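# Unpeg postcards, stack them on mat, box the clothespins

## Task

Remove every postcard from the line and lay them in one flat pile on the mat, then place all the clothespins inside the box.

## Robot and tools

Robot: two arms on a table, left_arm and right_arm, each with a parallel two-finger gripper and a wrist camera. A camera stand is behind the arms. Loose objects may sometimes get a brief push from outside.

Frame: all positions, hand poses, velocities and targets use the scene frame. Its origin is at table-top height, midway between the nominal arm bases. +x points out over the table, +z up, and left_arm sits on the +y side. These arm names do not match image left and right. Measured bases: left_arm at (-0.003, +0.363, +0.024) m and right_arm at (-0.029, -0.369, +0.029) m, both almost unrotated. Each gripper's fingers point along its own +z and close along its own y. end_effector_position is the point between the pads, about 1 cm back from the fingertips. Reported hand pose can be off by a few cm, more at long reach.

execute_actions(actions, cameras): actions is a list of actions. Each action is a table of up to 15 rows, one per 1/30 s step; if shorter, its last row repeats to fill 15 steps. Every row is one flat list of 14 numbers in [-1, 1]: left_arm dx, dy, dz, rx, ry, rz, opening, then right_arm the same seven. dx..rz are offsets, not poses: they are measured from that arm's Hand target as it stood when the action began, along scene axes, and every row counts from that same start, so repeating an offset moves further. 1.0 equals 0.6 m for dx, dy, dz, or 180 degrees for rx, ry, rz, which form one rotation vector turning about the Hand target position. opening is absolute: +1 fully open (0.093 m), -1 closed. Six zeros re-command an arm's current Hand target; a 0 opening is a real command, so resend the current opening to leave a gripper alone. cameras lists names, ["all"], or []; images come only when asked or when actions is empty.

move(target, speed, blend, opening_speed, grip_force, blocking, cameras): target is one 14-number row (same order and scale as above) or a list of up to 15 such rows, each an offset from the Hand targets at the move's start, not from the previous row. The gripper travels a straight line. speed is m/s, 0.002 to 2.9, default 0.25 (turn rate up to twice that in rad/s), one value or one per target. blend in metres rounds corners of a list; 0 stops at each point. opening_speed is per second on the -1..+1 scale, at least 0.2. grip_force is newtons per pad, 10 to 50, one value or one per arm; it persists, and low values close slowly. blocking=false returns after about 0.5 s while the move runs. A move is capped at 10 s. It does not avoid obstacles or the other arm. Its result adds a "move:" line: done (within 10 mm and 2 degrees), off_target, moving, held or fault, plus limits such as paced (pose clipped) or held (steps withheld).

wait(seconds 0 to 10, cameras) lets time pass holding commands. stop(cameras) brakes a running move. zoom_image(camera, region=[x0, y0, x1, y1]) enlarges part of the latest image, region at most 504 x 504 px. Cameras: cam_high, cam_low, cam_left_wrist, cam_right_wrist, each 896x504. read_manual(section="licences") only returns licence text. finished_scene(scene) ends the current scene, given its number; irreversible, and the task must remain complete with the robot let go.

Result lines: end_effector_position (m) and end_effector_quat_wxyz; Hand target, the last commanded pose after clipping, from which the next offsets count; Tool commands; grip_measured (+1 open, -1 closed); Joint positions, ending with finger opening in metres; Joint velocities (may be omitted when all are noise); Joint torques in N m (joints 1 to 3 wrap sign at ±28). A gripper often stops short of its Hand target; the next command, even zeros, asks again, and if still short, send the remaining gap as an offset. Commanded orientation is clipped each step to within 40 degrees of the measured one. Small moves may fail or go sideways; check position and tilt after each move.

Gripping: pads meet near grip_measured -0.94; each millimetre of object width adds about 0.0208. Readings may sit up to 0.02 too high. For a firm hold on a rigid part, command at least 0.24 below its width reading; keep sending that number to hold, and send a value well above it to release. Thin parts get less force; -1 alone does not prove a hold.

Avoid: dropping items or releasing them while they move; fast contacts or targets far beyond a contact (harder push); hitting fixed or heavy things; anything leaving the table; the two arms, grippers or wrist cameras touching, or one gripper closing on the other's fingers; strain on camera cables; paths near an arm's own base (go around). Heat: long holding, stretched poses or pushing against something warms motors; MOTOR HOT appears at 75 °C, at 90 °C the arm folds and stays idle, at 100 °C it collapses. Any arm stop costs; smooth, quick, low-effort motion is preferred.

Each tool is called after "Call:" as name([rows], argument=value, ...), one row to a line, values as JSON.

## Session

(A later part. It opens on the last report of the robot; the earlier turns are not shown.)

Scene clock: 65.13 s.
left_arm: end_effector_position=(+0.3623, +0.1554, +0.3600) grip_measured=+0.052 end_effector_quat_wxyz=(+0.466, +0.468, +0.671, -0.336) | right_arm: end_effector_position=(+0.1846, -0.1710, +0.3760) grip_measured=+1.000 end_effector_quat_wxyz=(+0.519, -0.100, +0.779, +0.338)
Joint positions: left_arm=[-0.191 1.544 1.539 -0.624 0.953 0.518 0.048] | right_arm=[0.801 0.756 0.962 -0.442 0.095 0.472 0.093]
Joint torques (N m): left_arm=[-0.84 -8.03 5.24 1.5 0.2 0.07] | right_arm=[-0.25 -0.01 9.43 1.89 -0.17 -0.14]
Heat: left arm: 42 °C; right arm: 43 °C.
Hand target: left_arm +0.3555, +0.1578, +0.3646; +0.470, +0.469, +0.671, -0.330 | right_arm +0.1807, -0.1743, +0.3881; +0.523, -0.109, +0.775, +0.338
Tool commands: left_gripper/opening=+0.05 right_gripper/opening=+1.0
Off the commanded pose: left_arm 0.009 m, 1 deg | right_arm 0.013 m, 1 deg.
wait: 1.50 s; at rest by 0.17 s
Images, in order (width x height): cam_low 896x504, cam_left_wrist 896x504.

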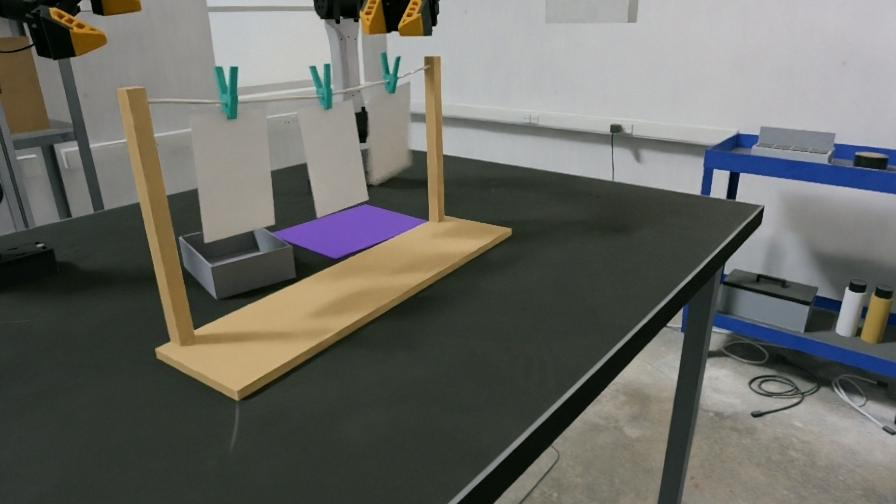

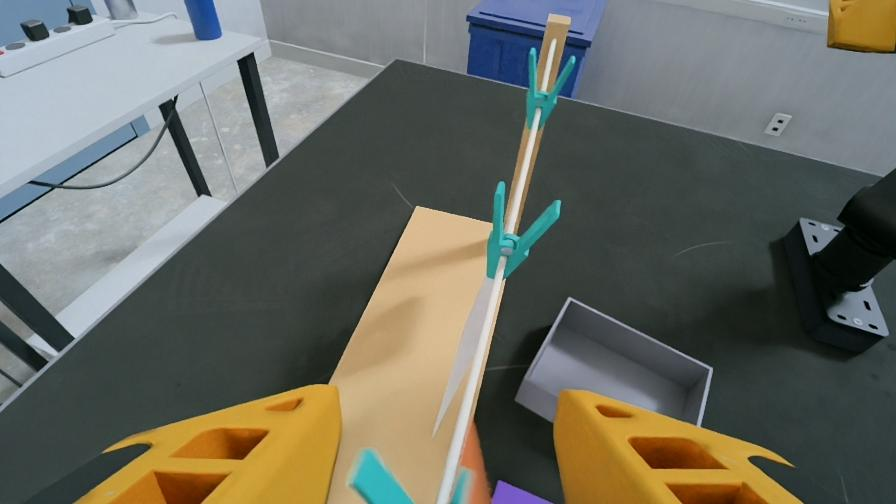

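Call:
move([
  [-0.022,0.0,0.0,0,0,0,0.05, 0,0,0,0,0,0,1],
  [-0.022,0.0,-0.05,0,0,0,0.05, 0,0,0,0,0,0,1],
], speed=0.05)

Call:
wait(seconds=1, cameras=["all"])

Scene clock: 67.47 s.
left_arm: end_effector_position=(+0.3438, +0.1595, +0.3195) grip_measured=+0.052 end_effector_quat_wxyz=(+0.438, +0.458, +0.692, -0.346) | right_arm: end_effector_position=(+0.1846, -0.1710, +0.3760) grip_measured=+1.000 end_effector_quat_wxyz=(+0.519, -0.100, +0.779, +0.338)
Joint positions: left_arm=[-0.191 1.48 1.358 -0.581 0.947 0.518 0.048] | right_arm=[0.801 0.756 0.962 -0.442 0.095 0.472 0.093]
Joint torques (N m): left_arm=[-0.94 -8.08 5.22 2.1 0.23 0.03] | right_arm=[-0.32 -0.02 9.44 1.89 -0.18 -0.14]
Heat: left arm: 42 °C; right arm: 44 °C.
Hand target: left_arm +0.3423, +0.1578, +0.3346; +0.470, +0.469, +0.671, -0.330 | right_arm +0.1807, -0.1743, +0.3881; +0.523, -0.109, +0.775, +0.338
Off the commanded pose: left_arm 0.015 m, 5 deg | right_arm 0.013 m, 1 deg.
move: off_target (left_arm, right_arm)

Scene clock: 68.47 s.
left_arm: end_effector_position=(+0.3438, +0.1595, +0.3195) grip_measured=+0.052 end_effector_quat_wxyz=(+0.438, +0.458, +0.692, -0.346) | right_arm: end_effector_position=(+0.1846, -0.1710, +0.3760) grip_measured=+1.000 end_effector_quat_wxyz=(+0.519, -0.100, +0.779, +0.338)
Joint positions: left_arm=[-0.191 1.48 1.358 -0.581 0.947 0.518 0.048] | right_arm=[0.801 0.756 0.962 -0.442 0.095 0.472 0.093]
Joint torques (N m): left_arm=[-0.91 -8.08 5.27 2.09 0.23 0.03] | right_arm=[-0.28 -0.06 9.44 1.88 -0.19 -0.13]
Heat: left arm: 42 °C; right arm: 44 °C.
Hand target: left_arm +0.3423, +0.1578, +0.3346; +0.470, +0.469, +0.671, -0.330 | right_arm +0.1807, -0.1743, +0.3881; +0.523, -0.109, +0.775, +0.338
Tool commands: left_gripper/opening=+0.05 right_gripper/opening=+1.0
Off the commanded pose: left_arm 0.015 m, 5 deg | right_arm 0.013 m, 1 deg.
wait: 1.00 s; at rest by 0.17 s

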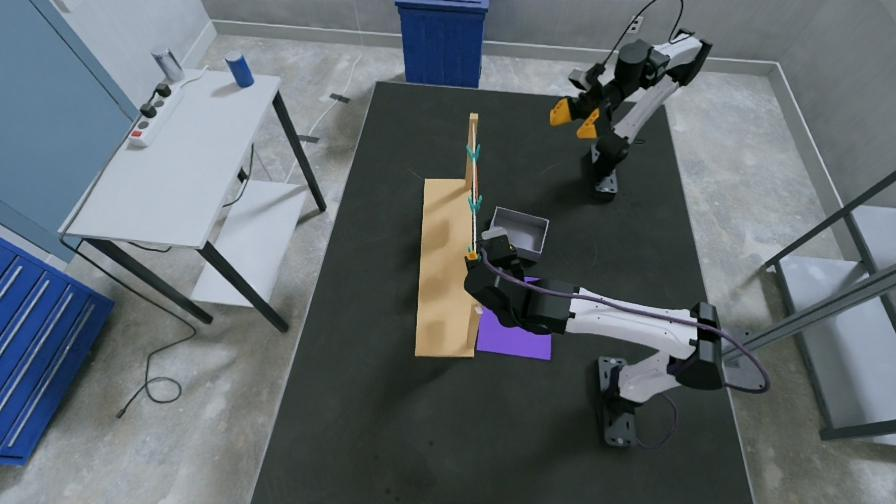

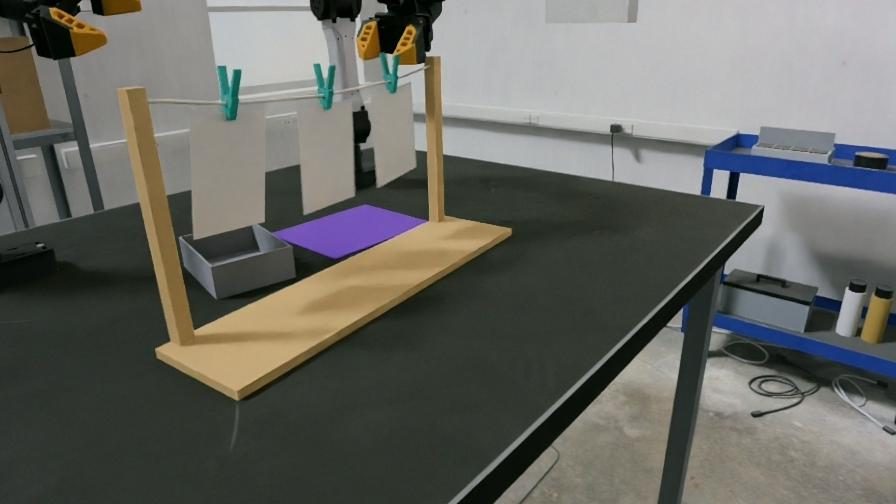

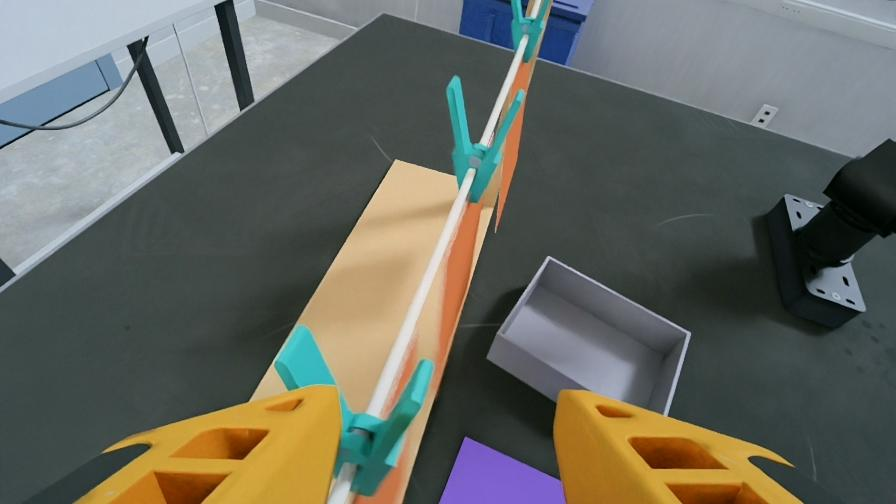

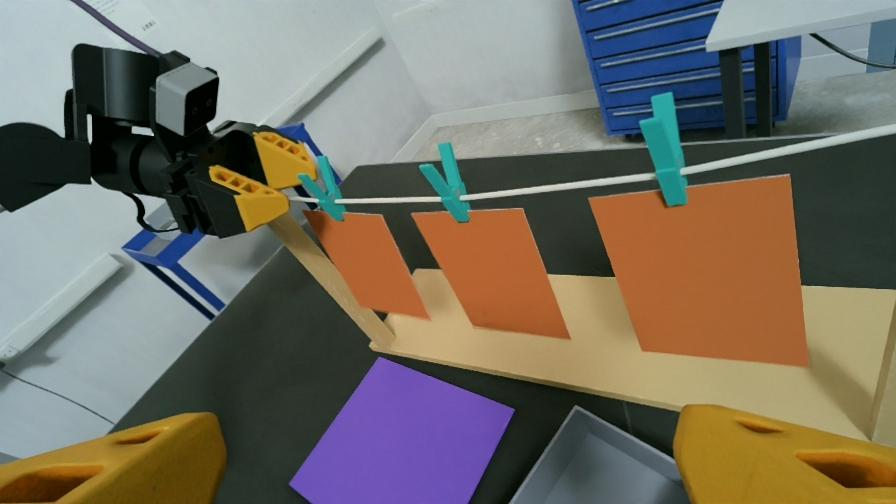

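Call:
move([
  [0.0,0.0,0.05,0,0,0,0.05, 0,0,0,0,0,0,1],
  [0.015,-0.042,0.05,0,0,0,0.05, 0,0,0,0,0,0,1],
  [0.015,-0.042,0.0,0,0,0,0.05, 0,0,0,0,0,0,1],
], speed=0.06)

Call:
wait(seconds=1, cameras=["cam_low","cam_left_wrist","cam_right_wrist"])

Scene clock: 71.47 s.
left_arm: end_effector_position=(+0.3482, +0.1357, +0.3271) grip_measured=+0.052 end_effector_quat_wxyz=(+0.446, +0.462, +0.687, -0.340) | right_arm: end_effector_position=(+0.1846, -0.1710, +0.3760) grip_measured=+1.000 end_effector_quat_wxyz=(+0.519, -0.100, +0.779, +0.338)
Joint positions: left_arm=[-0.264 1.498 1.383 -0.51 0.886 0.451 0.048] | right_arm=[0.801 0.756 0.962 -0.442 0.095 0.472 0.093]
Joint torques (N m): left_arm=[-0.73 -6.11 5.35 2.21 0.17 0.02] | right_arm=[-0.27 -0.06 9.46 1.87 -0.18 -0.13]
Heat: left arm: 42 °C; right arm: 44 °C.
Hand target: left_arm +0.3513, +0.1326, +0.3346; +0.470, +0.469, +0.671, -0.330 | right_arm +0.1807, -0.1743, +0.3881; +0.523, -0.109, +0.775, +0.338
Off the commanded pose: left_arm 0.009 m, 4 deg | right_arm 0.013 m, 1 deg.
move: off_target (left_arm, right_arm)

Scene clock: 72.47 s.
left_arm: end_effector_position=(+0.3482, +0.1357, +0.3271) grip_measured=+0.052 end_effector_quat_wxyz=(+0.446, +0.462, +0.687, -0.340) | right_arm: end_effector_position=(+0.1846, -0.1710, +0.3760) grip_measured=+1.000 end_effector_quat_wxyz=(+0.519, -0.100, +0.779, +0.338)
Joint positions: left_arm=[-0.264 1.498 1.383 -0.51 0.886 0.451 0.048] | right_arm=[0.801 0.756 0.962 -0.442 0.095 0.472 0.093]
Joint torques (N m): left_arm=[-0.73 -6.15 5.39 2.22 0.17 0.02] | right_arm=[-0.32 -0.05 9.37 1.88 -0.17 -0.13]
Heat: left arm: 42 °C; right arm: 44 °C.
Hand target: left_arm +0.3513, +0.1326, +0.3346; +0.470, +0.469, +0.671, -0.330 | right_arm +0.1807, -0.1743, +0.3881; +0.523, -0.109, +0.775, +0.338
Tool commands: left_gripper/opening=+0.05 right_gripper/opening=+1.0
Off the commanded pose: left_arm 0.009 m, 4 deg | right_arm 0.013 m, 1 deg.
wait: 1.00 s; at rest by 0.17 s
Images, in order (width x height): cam_low 896x504, cam_left_wrist 896x504, cam_right_wrist 896x504.

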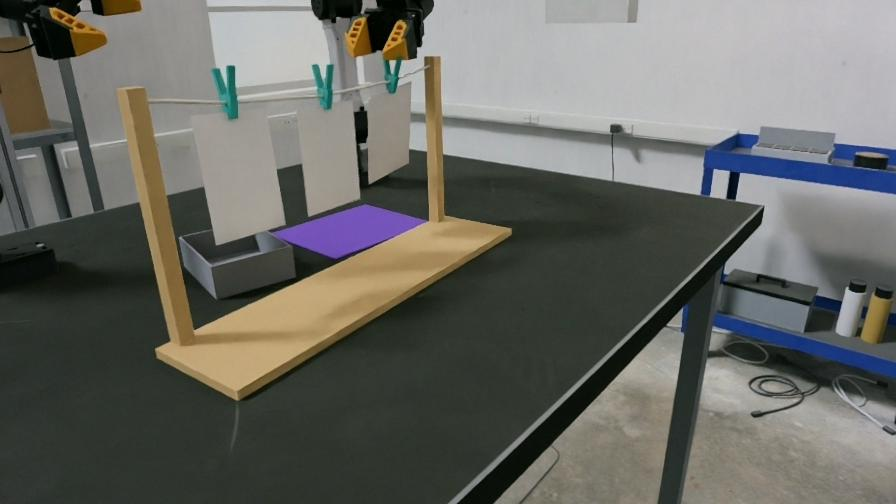

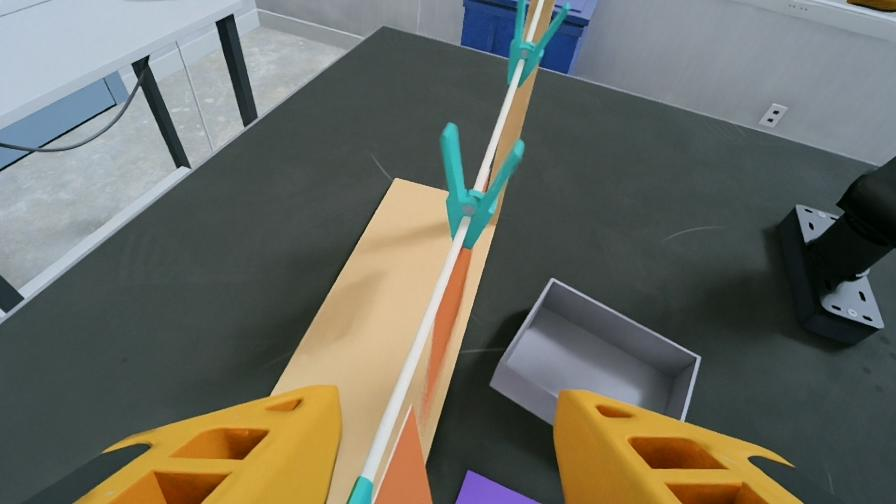

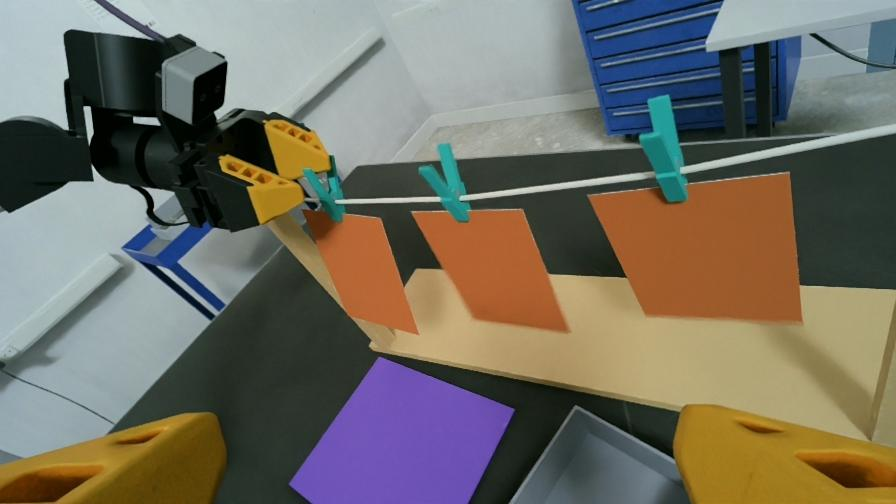

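Call:
move(target=[0.0,0.0,-0.035,0,0,0,0.05, 0,0,0,0,0,0,1], speed=0.04)

Call:
wait(seconds=1, cameras=["all"])

Scene clock: 73.80 s.
left_arm: end_effector_position=(+0.3531, +0.1350, +0.3100) grip_measured=+0.052 end_effector_quat_wxyz=(+0.457, +0.465, +0.680, -0.336) | right_arm: end_effector_position=(+0.1846, -0.1710, +0.3760) grip_measured=+1.000 end_effector_quat_wxyz=(+0.519, -0.100, +0.779, +0.338)
Joint positions: left_arm=[-0.263 1.498 1.299 -0.398 0.886 0.451 0.048] | right_arm=[0.801 0.756 0.962 -0.442 0.095 0.472 0.093]
Joint torques (N m): left_arm=[-0.73 -6.68 4.9 2 0.16 0] | right_arm=[-0.32 -0.05 9.48 1.89 -0.17 -0.13]
Heat: left arm: 42 °C; right arm: 44 °C.
Hand target: left_arm +0.3513, +0.1326, +0.3136; +0.470, +0.469, +0.671, -0.330 | right_arm +0.1807, -0.1743, +0.3881; +0.523, -0.109, +0.775, +0.338
Off the commanded pose: left_arm 0.005 m, 2 deg | right_arm 0.013 m, 1 deg.
move: off_target (right_arm)

Scene clock: 74.80 s.
left_arm: end_effector_position=(+0.3532, +0.1350, +0.3102) grip_measured=+0.052 end_effector_quat_wxyz=(+0.458, +0.465, +0.679, -0.336) | right_arm: end_effector_position=(+0.1846, -0.1710, +0.3760) grip_measured=+1.000 end_effector_quat_wxyz=(+0.519, -0.100, +0.779, +0.338)
Joint positions: left_arm=[-0.263 1.498 1.299 -0.397 0.886 0.451 0.048] | right_arm=[0.801 0.756 0.962 -0.442 0.095 0.472 0.093]
Joint torques (N m): left_arm=[-0.75 -6.71 4.89 2 0.16 0] | right_arm=[-0.31 -0.01 9.48 1.88 -0.19 -0.14]
Heat: left arm: 42 °C; right arm: 44 °C.
Hand target: left_arm +0.3513, +0.1326, +0.3136; +0.470, +0.469, +0.671, -0.330 | right_arm +0.1807, -0.1743, +0.3881; +0.523, -0.109, +0.775, +0.338
Tool commands: left_gripper/opening=+0.05 right_gripper/opening=+1.0
Off the commanded pose: left_arm 0.005 m, 2 deg | right_arm 0.013 m, 1 deg.
wait: 1.00 s; at rest by 0.17 s

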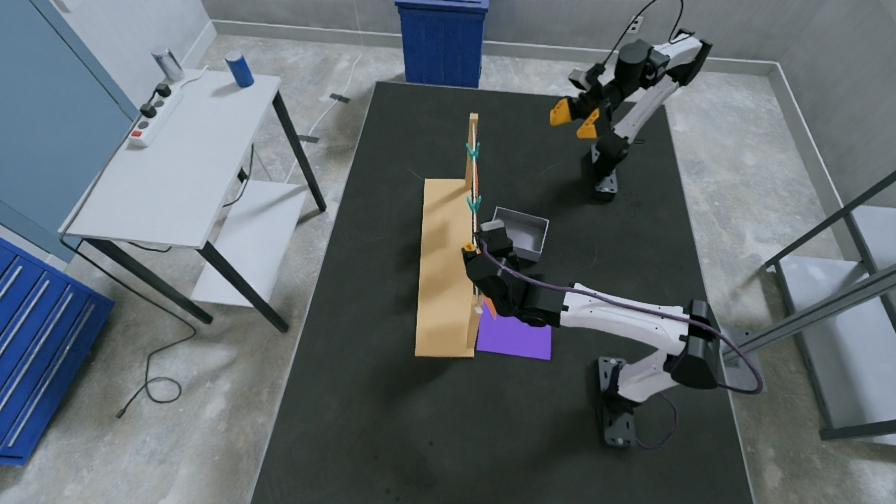

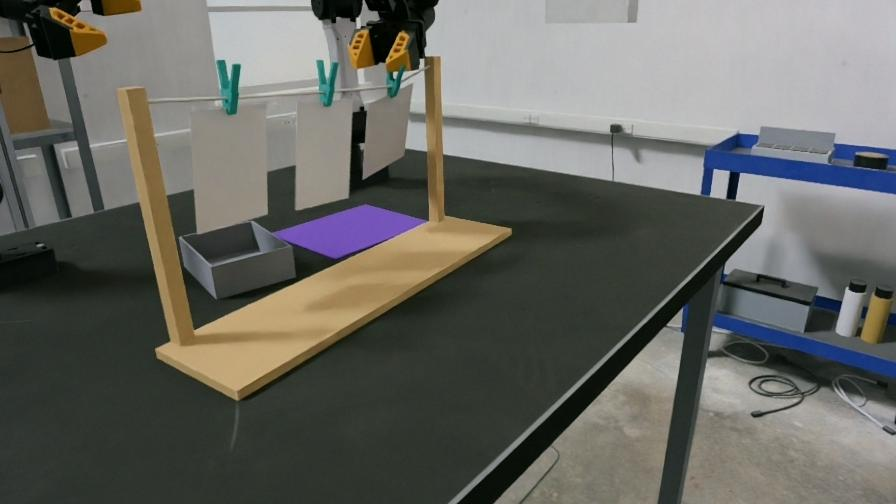

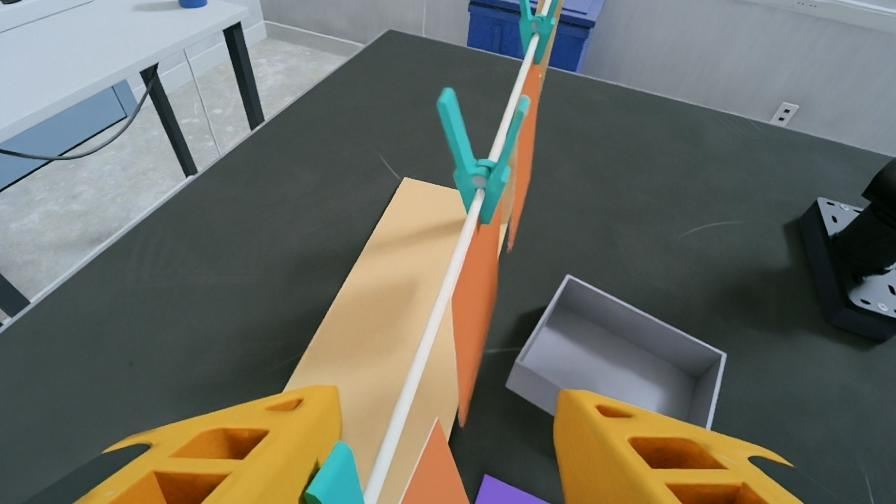

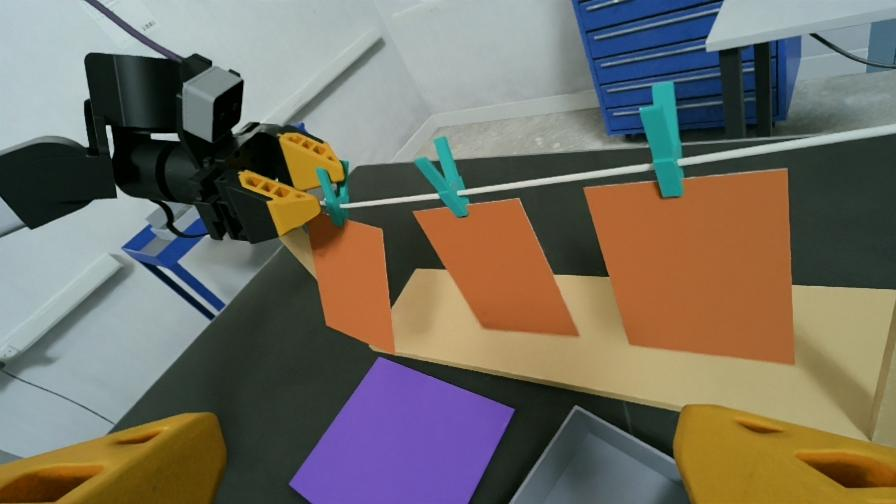

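Call:
move(target=[0,0,0,0,0,0,0.05, 0.1155,0.2905,-0.3,0.174,0.038,0.205,0.4], speed=0.2, cameras=["all"])

Scene clock: 79.77 s.
left_arm: end_effector_position=(+0.3532, +0.1350, +0.3102) grip_measured=+0.052 end_effector_quat_wxyz=(+0.458, +0.465, +0.679, -0.336) | right_arm: end_effector_position=(+0.2482, -0.0031, +0.1811) grip_measured=+0.402 end_effector_quat_wxyz=(+0.327, -0.167, +0.651, +0.664)
Joint positions: left_arm=[-0.263 1.498 1.299 -0.397 0.886 0.451 0.048] | right_arm=[0.692 2.003 0.649 1.477 -0.666 0.938 0.065]
Joint torques (N m): left_arm=[-0.77 -6.67 4.89 1.99 0.16 0] | right_arm=[0.57 -7.25 6.24 2.79 -0.14 0.12]
Heat: left arm: 42 °C; right arm: 44 °C.
Hand target: left_arm +0.3513, +0.1326, +0.3136; +0.470, +0.469, +0.671, -0.330 | right_arm +0.2500, +0.0000, +0.2081; +0.354, -0.183, +0.612, +0.683
Off the commanded pose: left_arm 0.005 m, 2 deg | right_arm 0.027 m, 6 deg.
move: off_target (right_arm)

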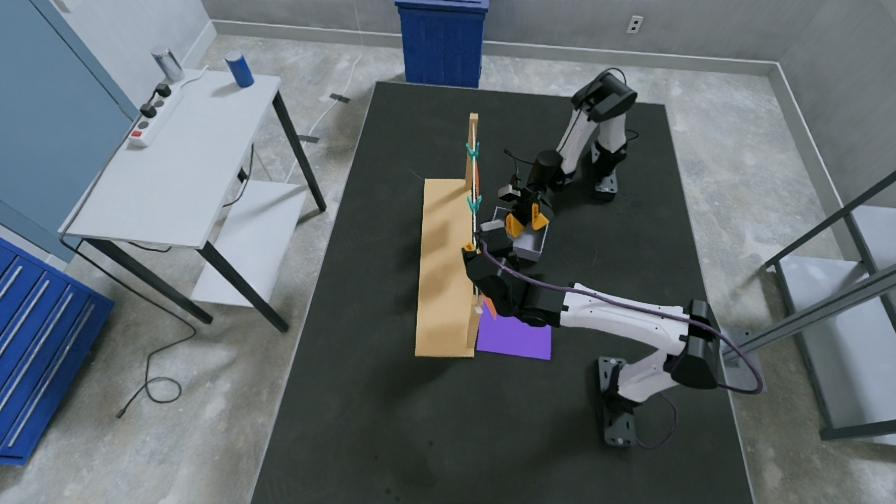

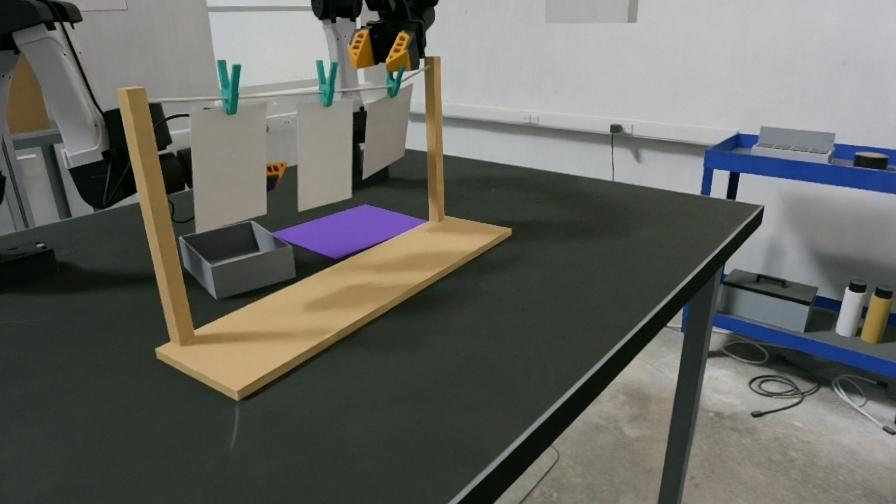

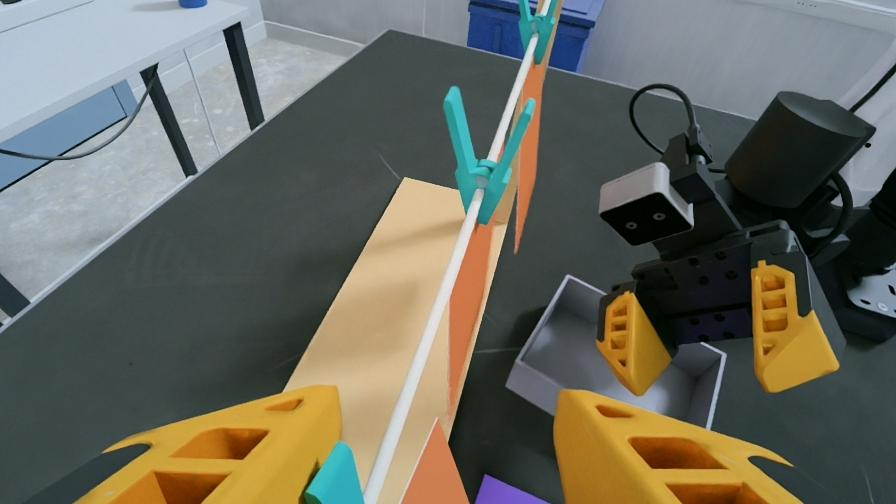

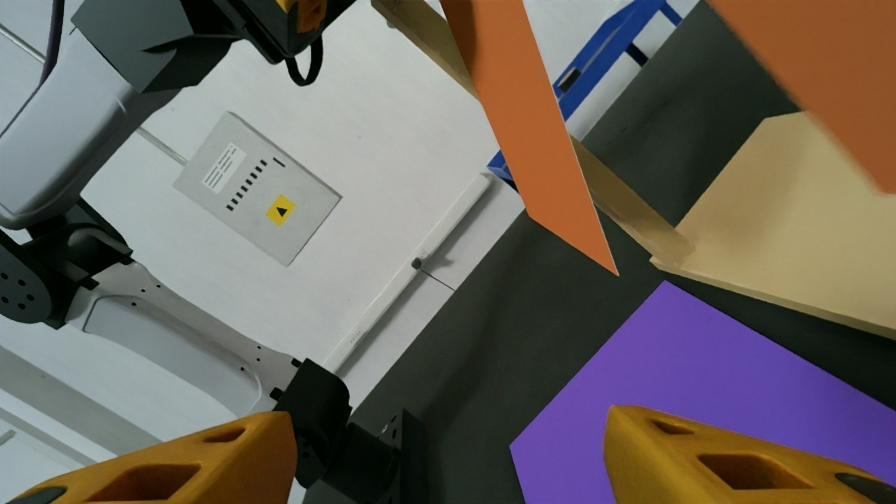

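Call:
move(target=[0,0,0,0,0,0,0.05, 0.09,0.12,-0.07,-0.01,-0.05,-0.005,0.2], speed=0.12, cameras=["all"])

Scene clock: 82.17 s.
left_arm: end_effector_position=(+0.3532, +0.1350, +0.3102) grip_measured=+0.052 end_effector_quat_wxyz=(+0.458, +0.465, +0.679, -0.336) | right_arm: end_effector_position=(+0.2988, +0.0656, +0.1527) grip_measured=+0.202 end_effector_quat_wxyz=(+0.382, -0.232, +0.608, +0.656)
Joint positions: left_arm=[-0.263 1.498 1.299 -0.397 0.886 0.451 0.048] | right_arm=[0.73 2.347 1.062 1.48 -0.666 0.799 0.055]
Joint torques (N m): left_arm=[-0.76 -6.68 4.88 2.01 0.14 0] | right_arm=[0.62 -10.07 6.63 1.91 0.22 -0.17]
Heat: left arm: 42 °C; right arm: 43 °C.
Hand target: left_arm +0.3513, +0.1326, +0.3136; +0.470, +0.469, +0.671, -0.330 | right_arm +0.3040, +0.0720, +0.1661; +0.404, -0.237, +0.595, +0.654
Off the commanded pose: left_arm 0.005 m, 2 deg | right_arm 0.016 m, 3 deg.
move: off_target (right_arm)

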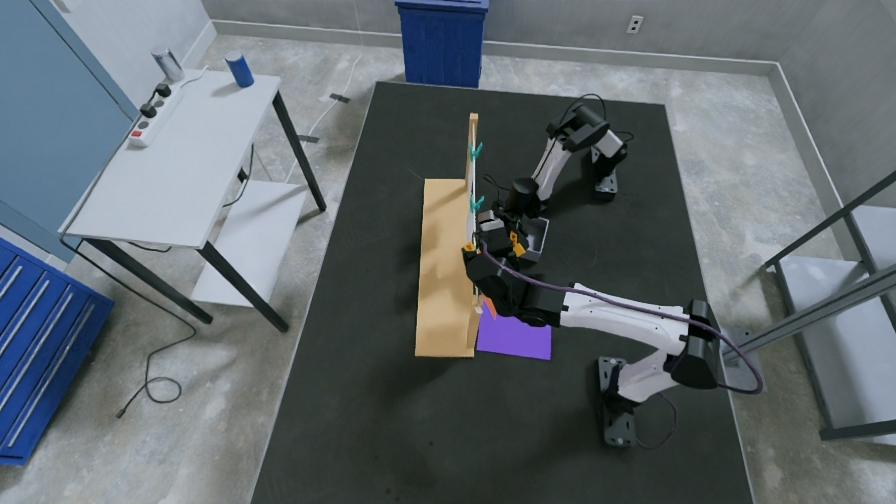

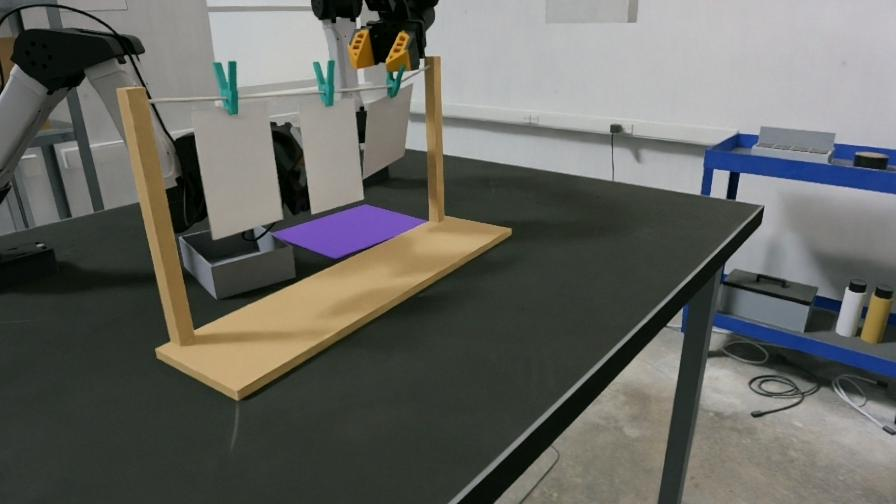

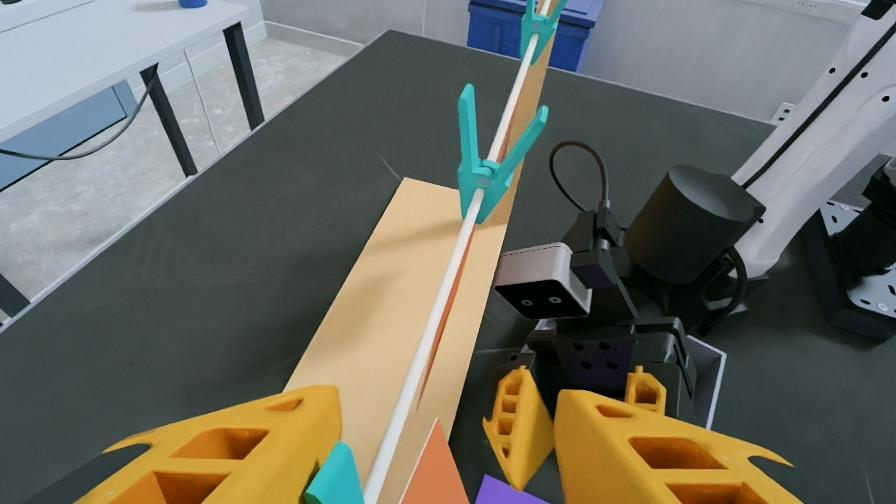

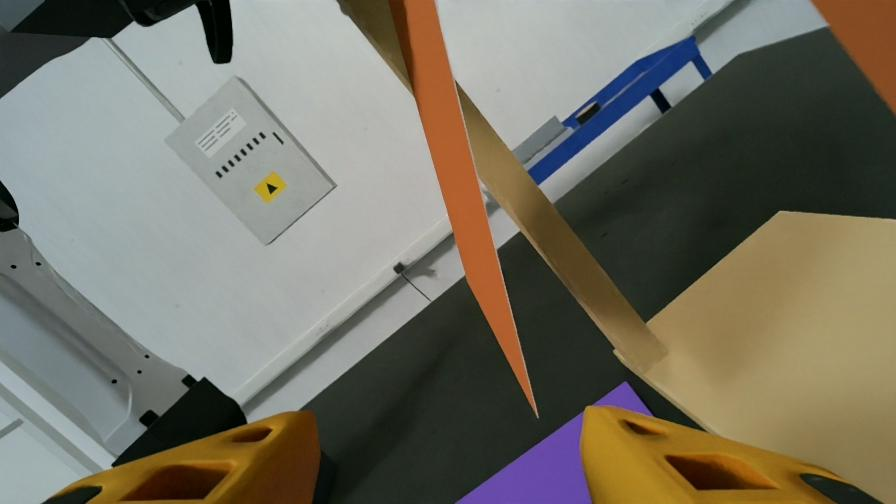

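Call:
move([
  [0,0,0,0,0,0,0.05, 0.015,0.004,-0.05,0,0,0,0.3],
  [0,0,0,0,0,0,0.05, 0.0327,0.105,-0.026,0,0,0,0.3],
], speed=0.1, cameras=["all"])

Scene clock: 85.27 s.
left_arm: end_effector_position=(+0.3532, +0.1350, +0.3102) grip_measured=+0.052 end_effector_quat_wxyz=(+0.458, +0.465, +0.679, -0.336) | right_arm: end_effector_position=(+0.3121, +0.1308, +0.1409) grip_measured=+0.298 end_effector_quat_wxyz=(+0.385, -0.241, +0.597, +0.661)
Joint positions: left_arm=[-0.263 1.498 1.299 -0.397 0.886 0.451 0.048] | right_arm=[0.812 2.52 1.368 1.36 -0.603 0.779 0.059]
Joint torques (N m): left_arm=[-0.73 -6.69 4.93 1.99 0.15 0] | right_arm=[0.29 -11.47 7.58 1.66 0.29 -0.16]
Heat: left arm: 42 °C; right arm: 43 °C.
Hand target: left_arm +0.3513, +0.1326, +0.3136; +0.470, +0.469, +0.671, -0.330 | right_arm +0.3236, +0.1350, +0.1505; +0.404, -0.237, +0.595, +0.654
Off the commanded pose: left_arm 0.005 m, 2 deg | right_arm 0.016 m, 2 deg.
move: off_target (right_arm)

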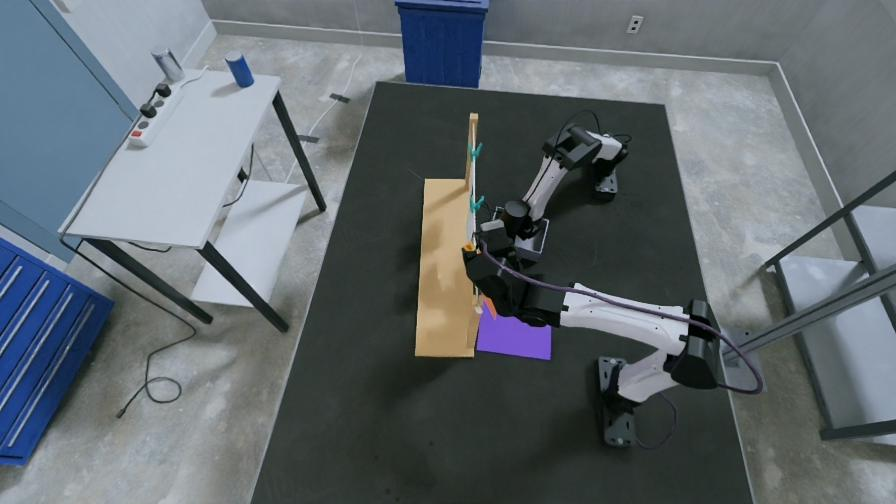

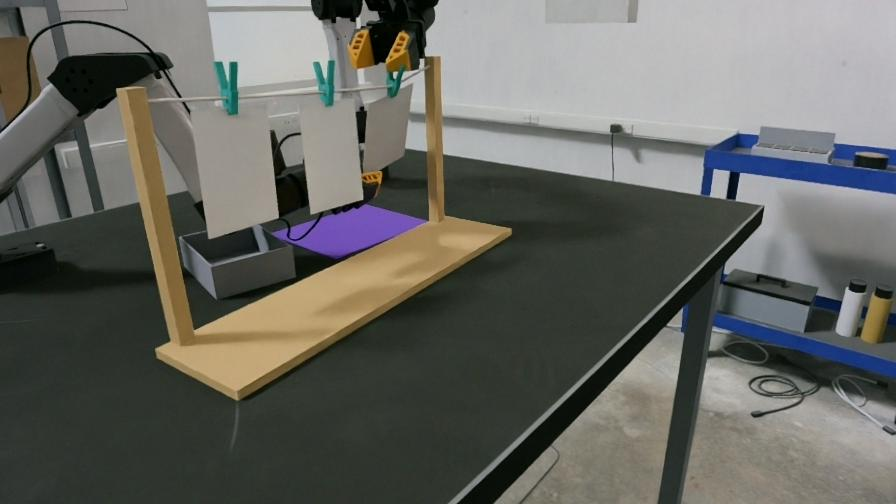

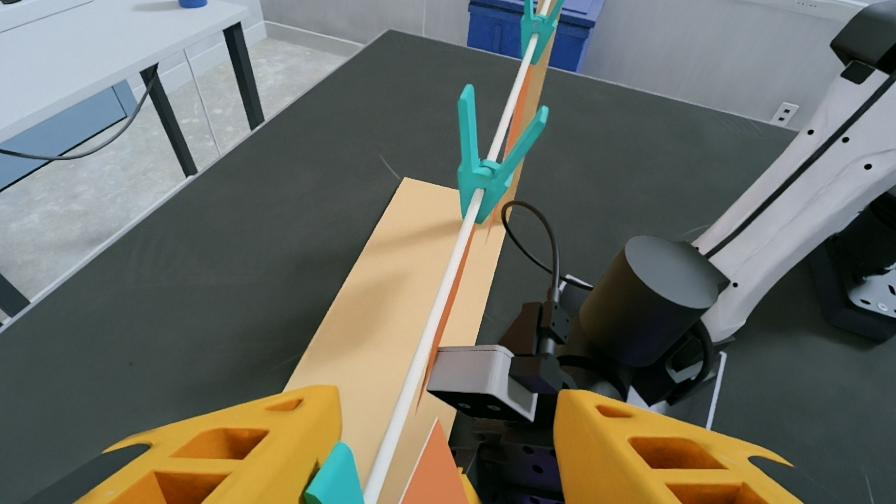

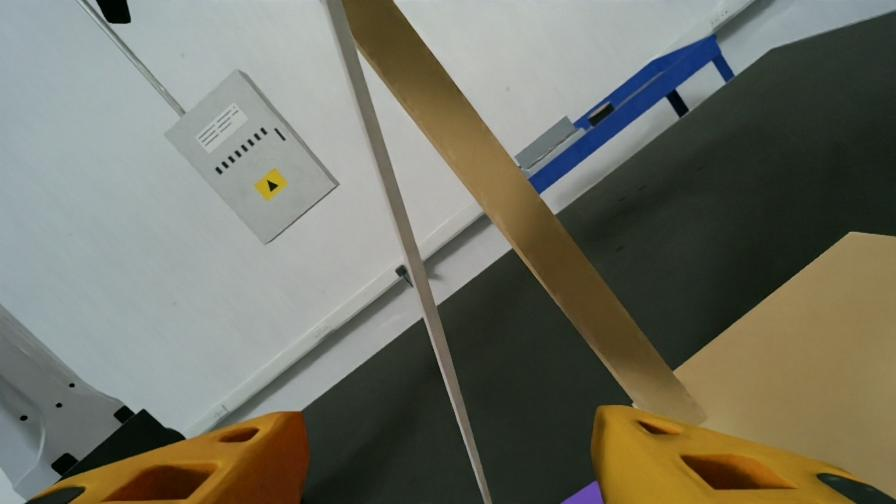

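Call:
move(target=[0,0,0,0,0,0,0.05, 0,0,0,0,0,0,-1], grip_force=[50,25], cameras=["all"])

Scene clock: 90.37 s.
left_arm: end_effector_position=(+0.3536, +0.1355, +0.3102) grip_measured=+0.052 end_effector_quat_wxyz=(+0.458, +0.464, +0.680, -0.336) | right_arm: end_effector_position=(+0.3136, +0.1308, +0.1426) grip_measured=-0.977 end_effector_quat_wxyz=(+0.388, -0.241, +0.596, +0.661)
Joint positions: left_arm=[-0.261 1.498 1.299 -0.397 0.886 0.451 0.048] | right_arm=[0.81 2.52 1.373 1.36 -0.601 0.776 0]
Joint torques (N m): left_arm=[-0.73 -6.67 4.88 2 0.16 0] | right_arm=[0.29 -11.44 7.3 1.68 0.27 -0.13]
Heat: left arm: 43 °C; right arm: 43 °C.
Hand target: left_arm +0.3513, +0.1326, +0.3136; +0.470, +0.469, +0.671, -0.330 | right_arm +0.3236, +0.1350, +0.1505; +0.404, -0.237, +0.595, +0.654
Off the commanded pose: left_arm 0.005 m, 2 deg | right_arm 0.013 m, 2 deg.
grip_force (N): 50, 25
move: off_target (right_arm)

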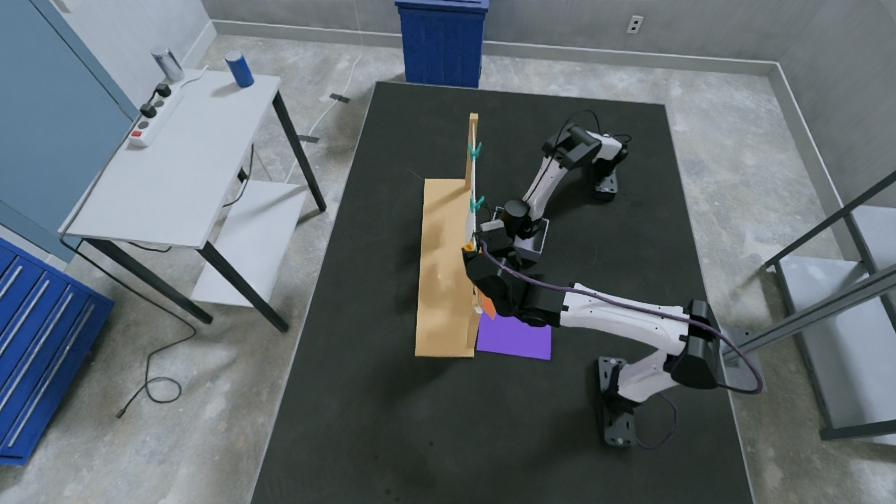

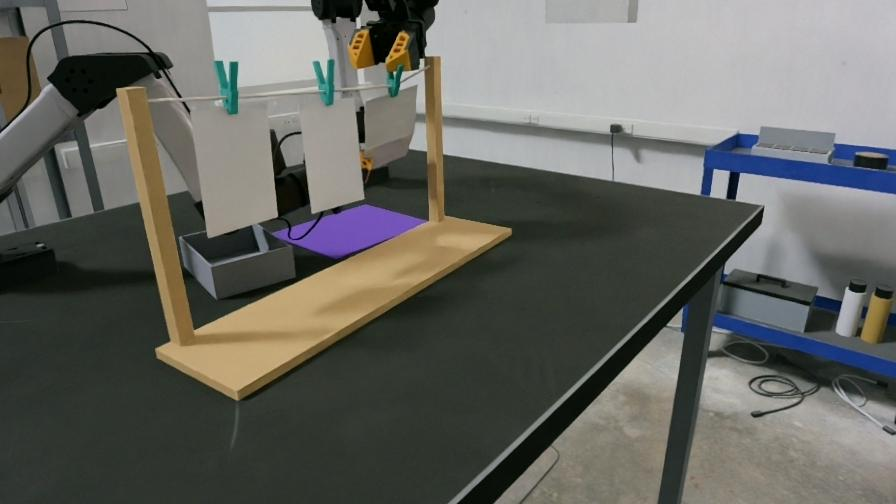

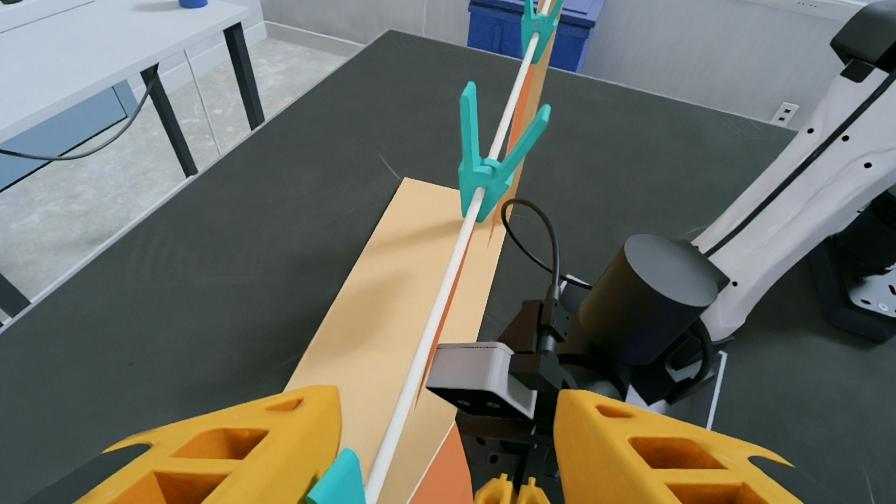

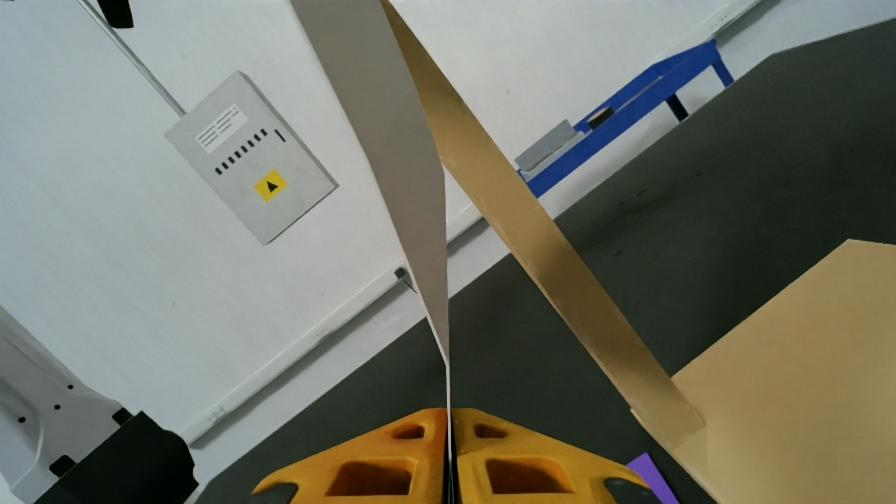

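Call:
zoom_image(camera="cam_low", region=[280, 20, 460, 200])

Call:
zoom_image(camera="cam_right_wrist", region=[240, 0, 660, 504])

Scaled by 2.800 from the camera's 896x504 image, which has a finer 1280x720 frame.

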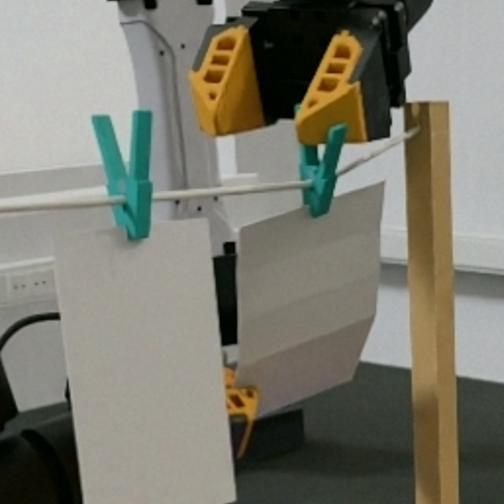

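Scaled by 1.000.

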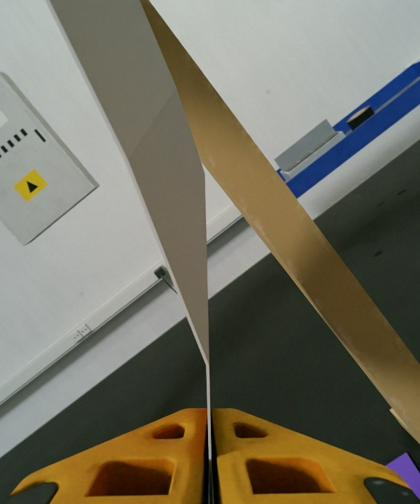

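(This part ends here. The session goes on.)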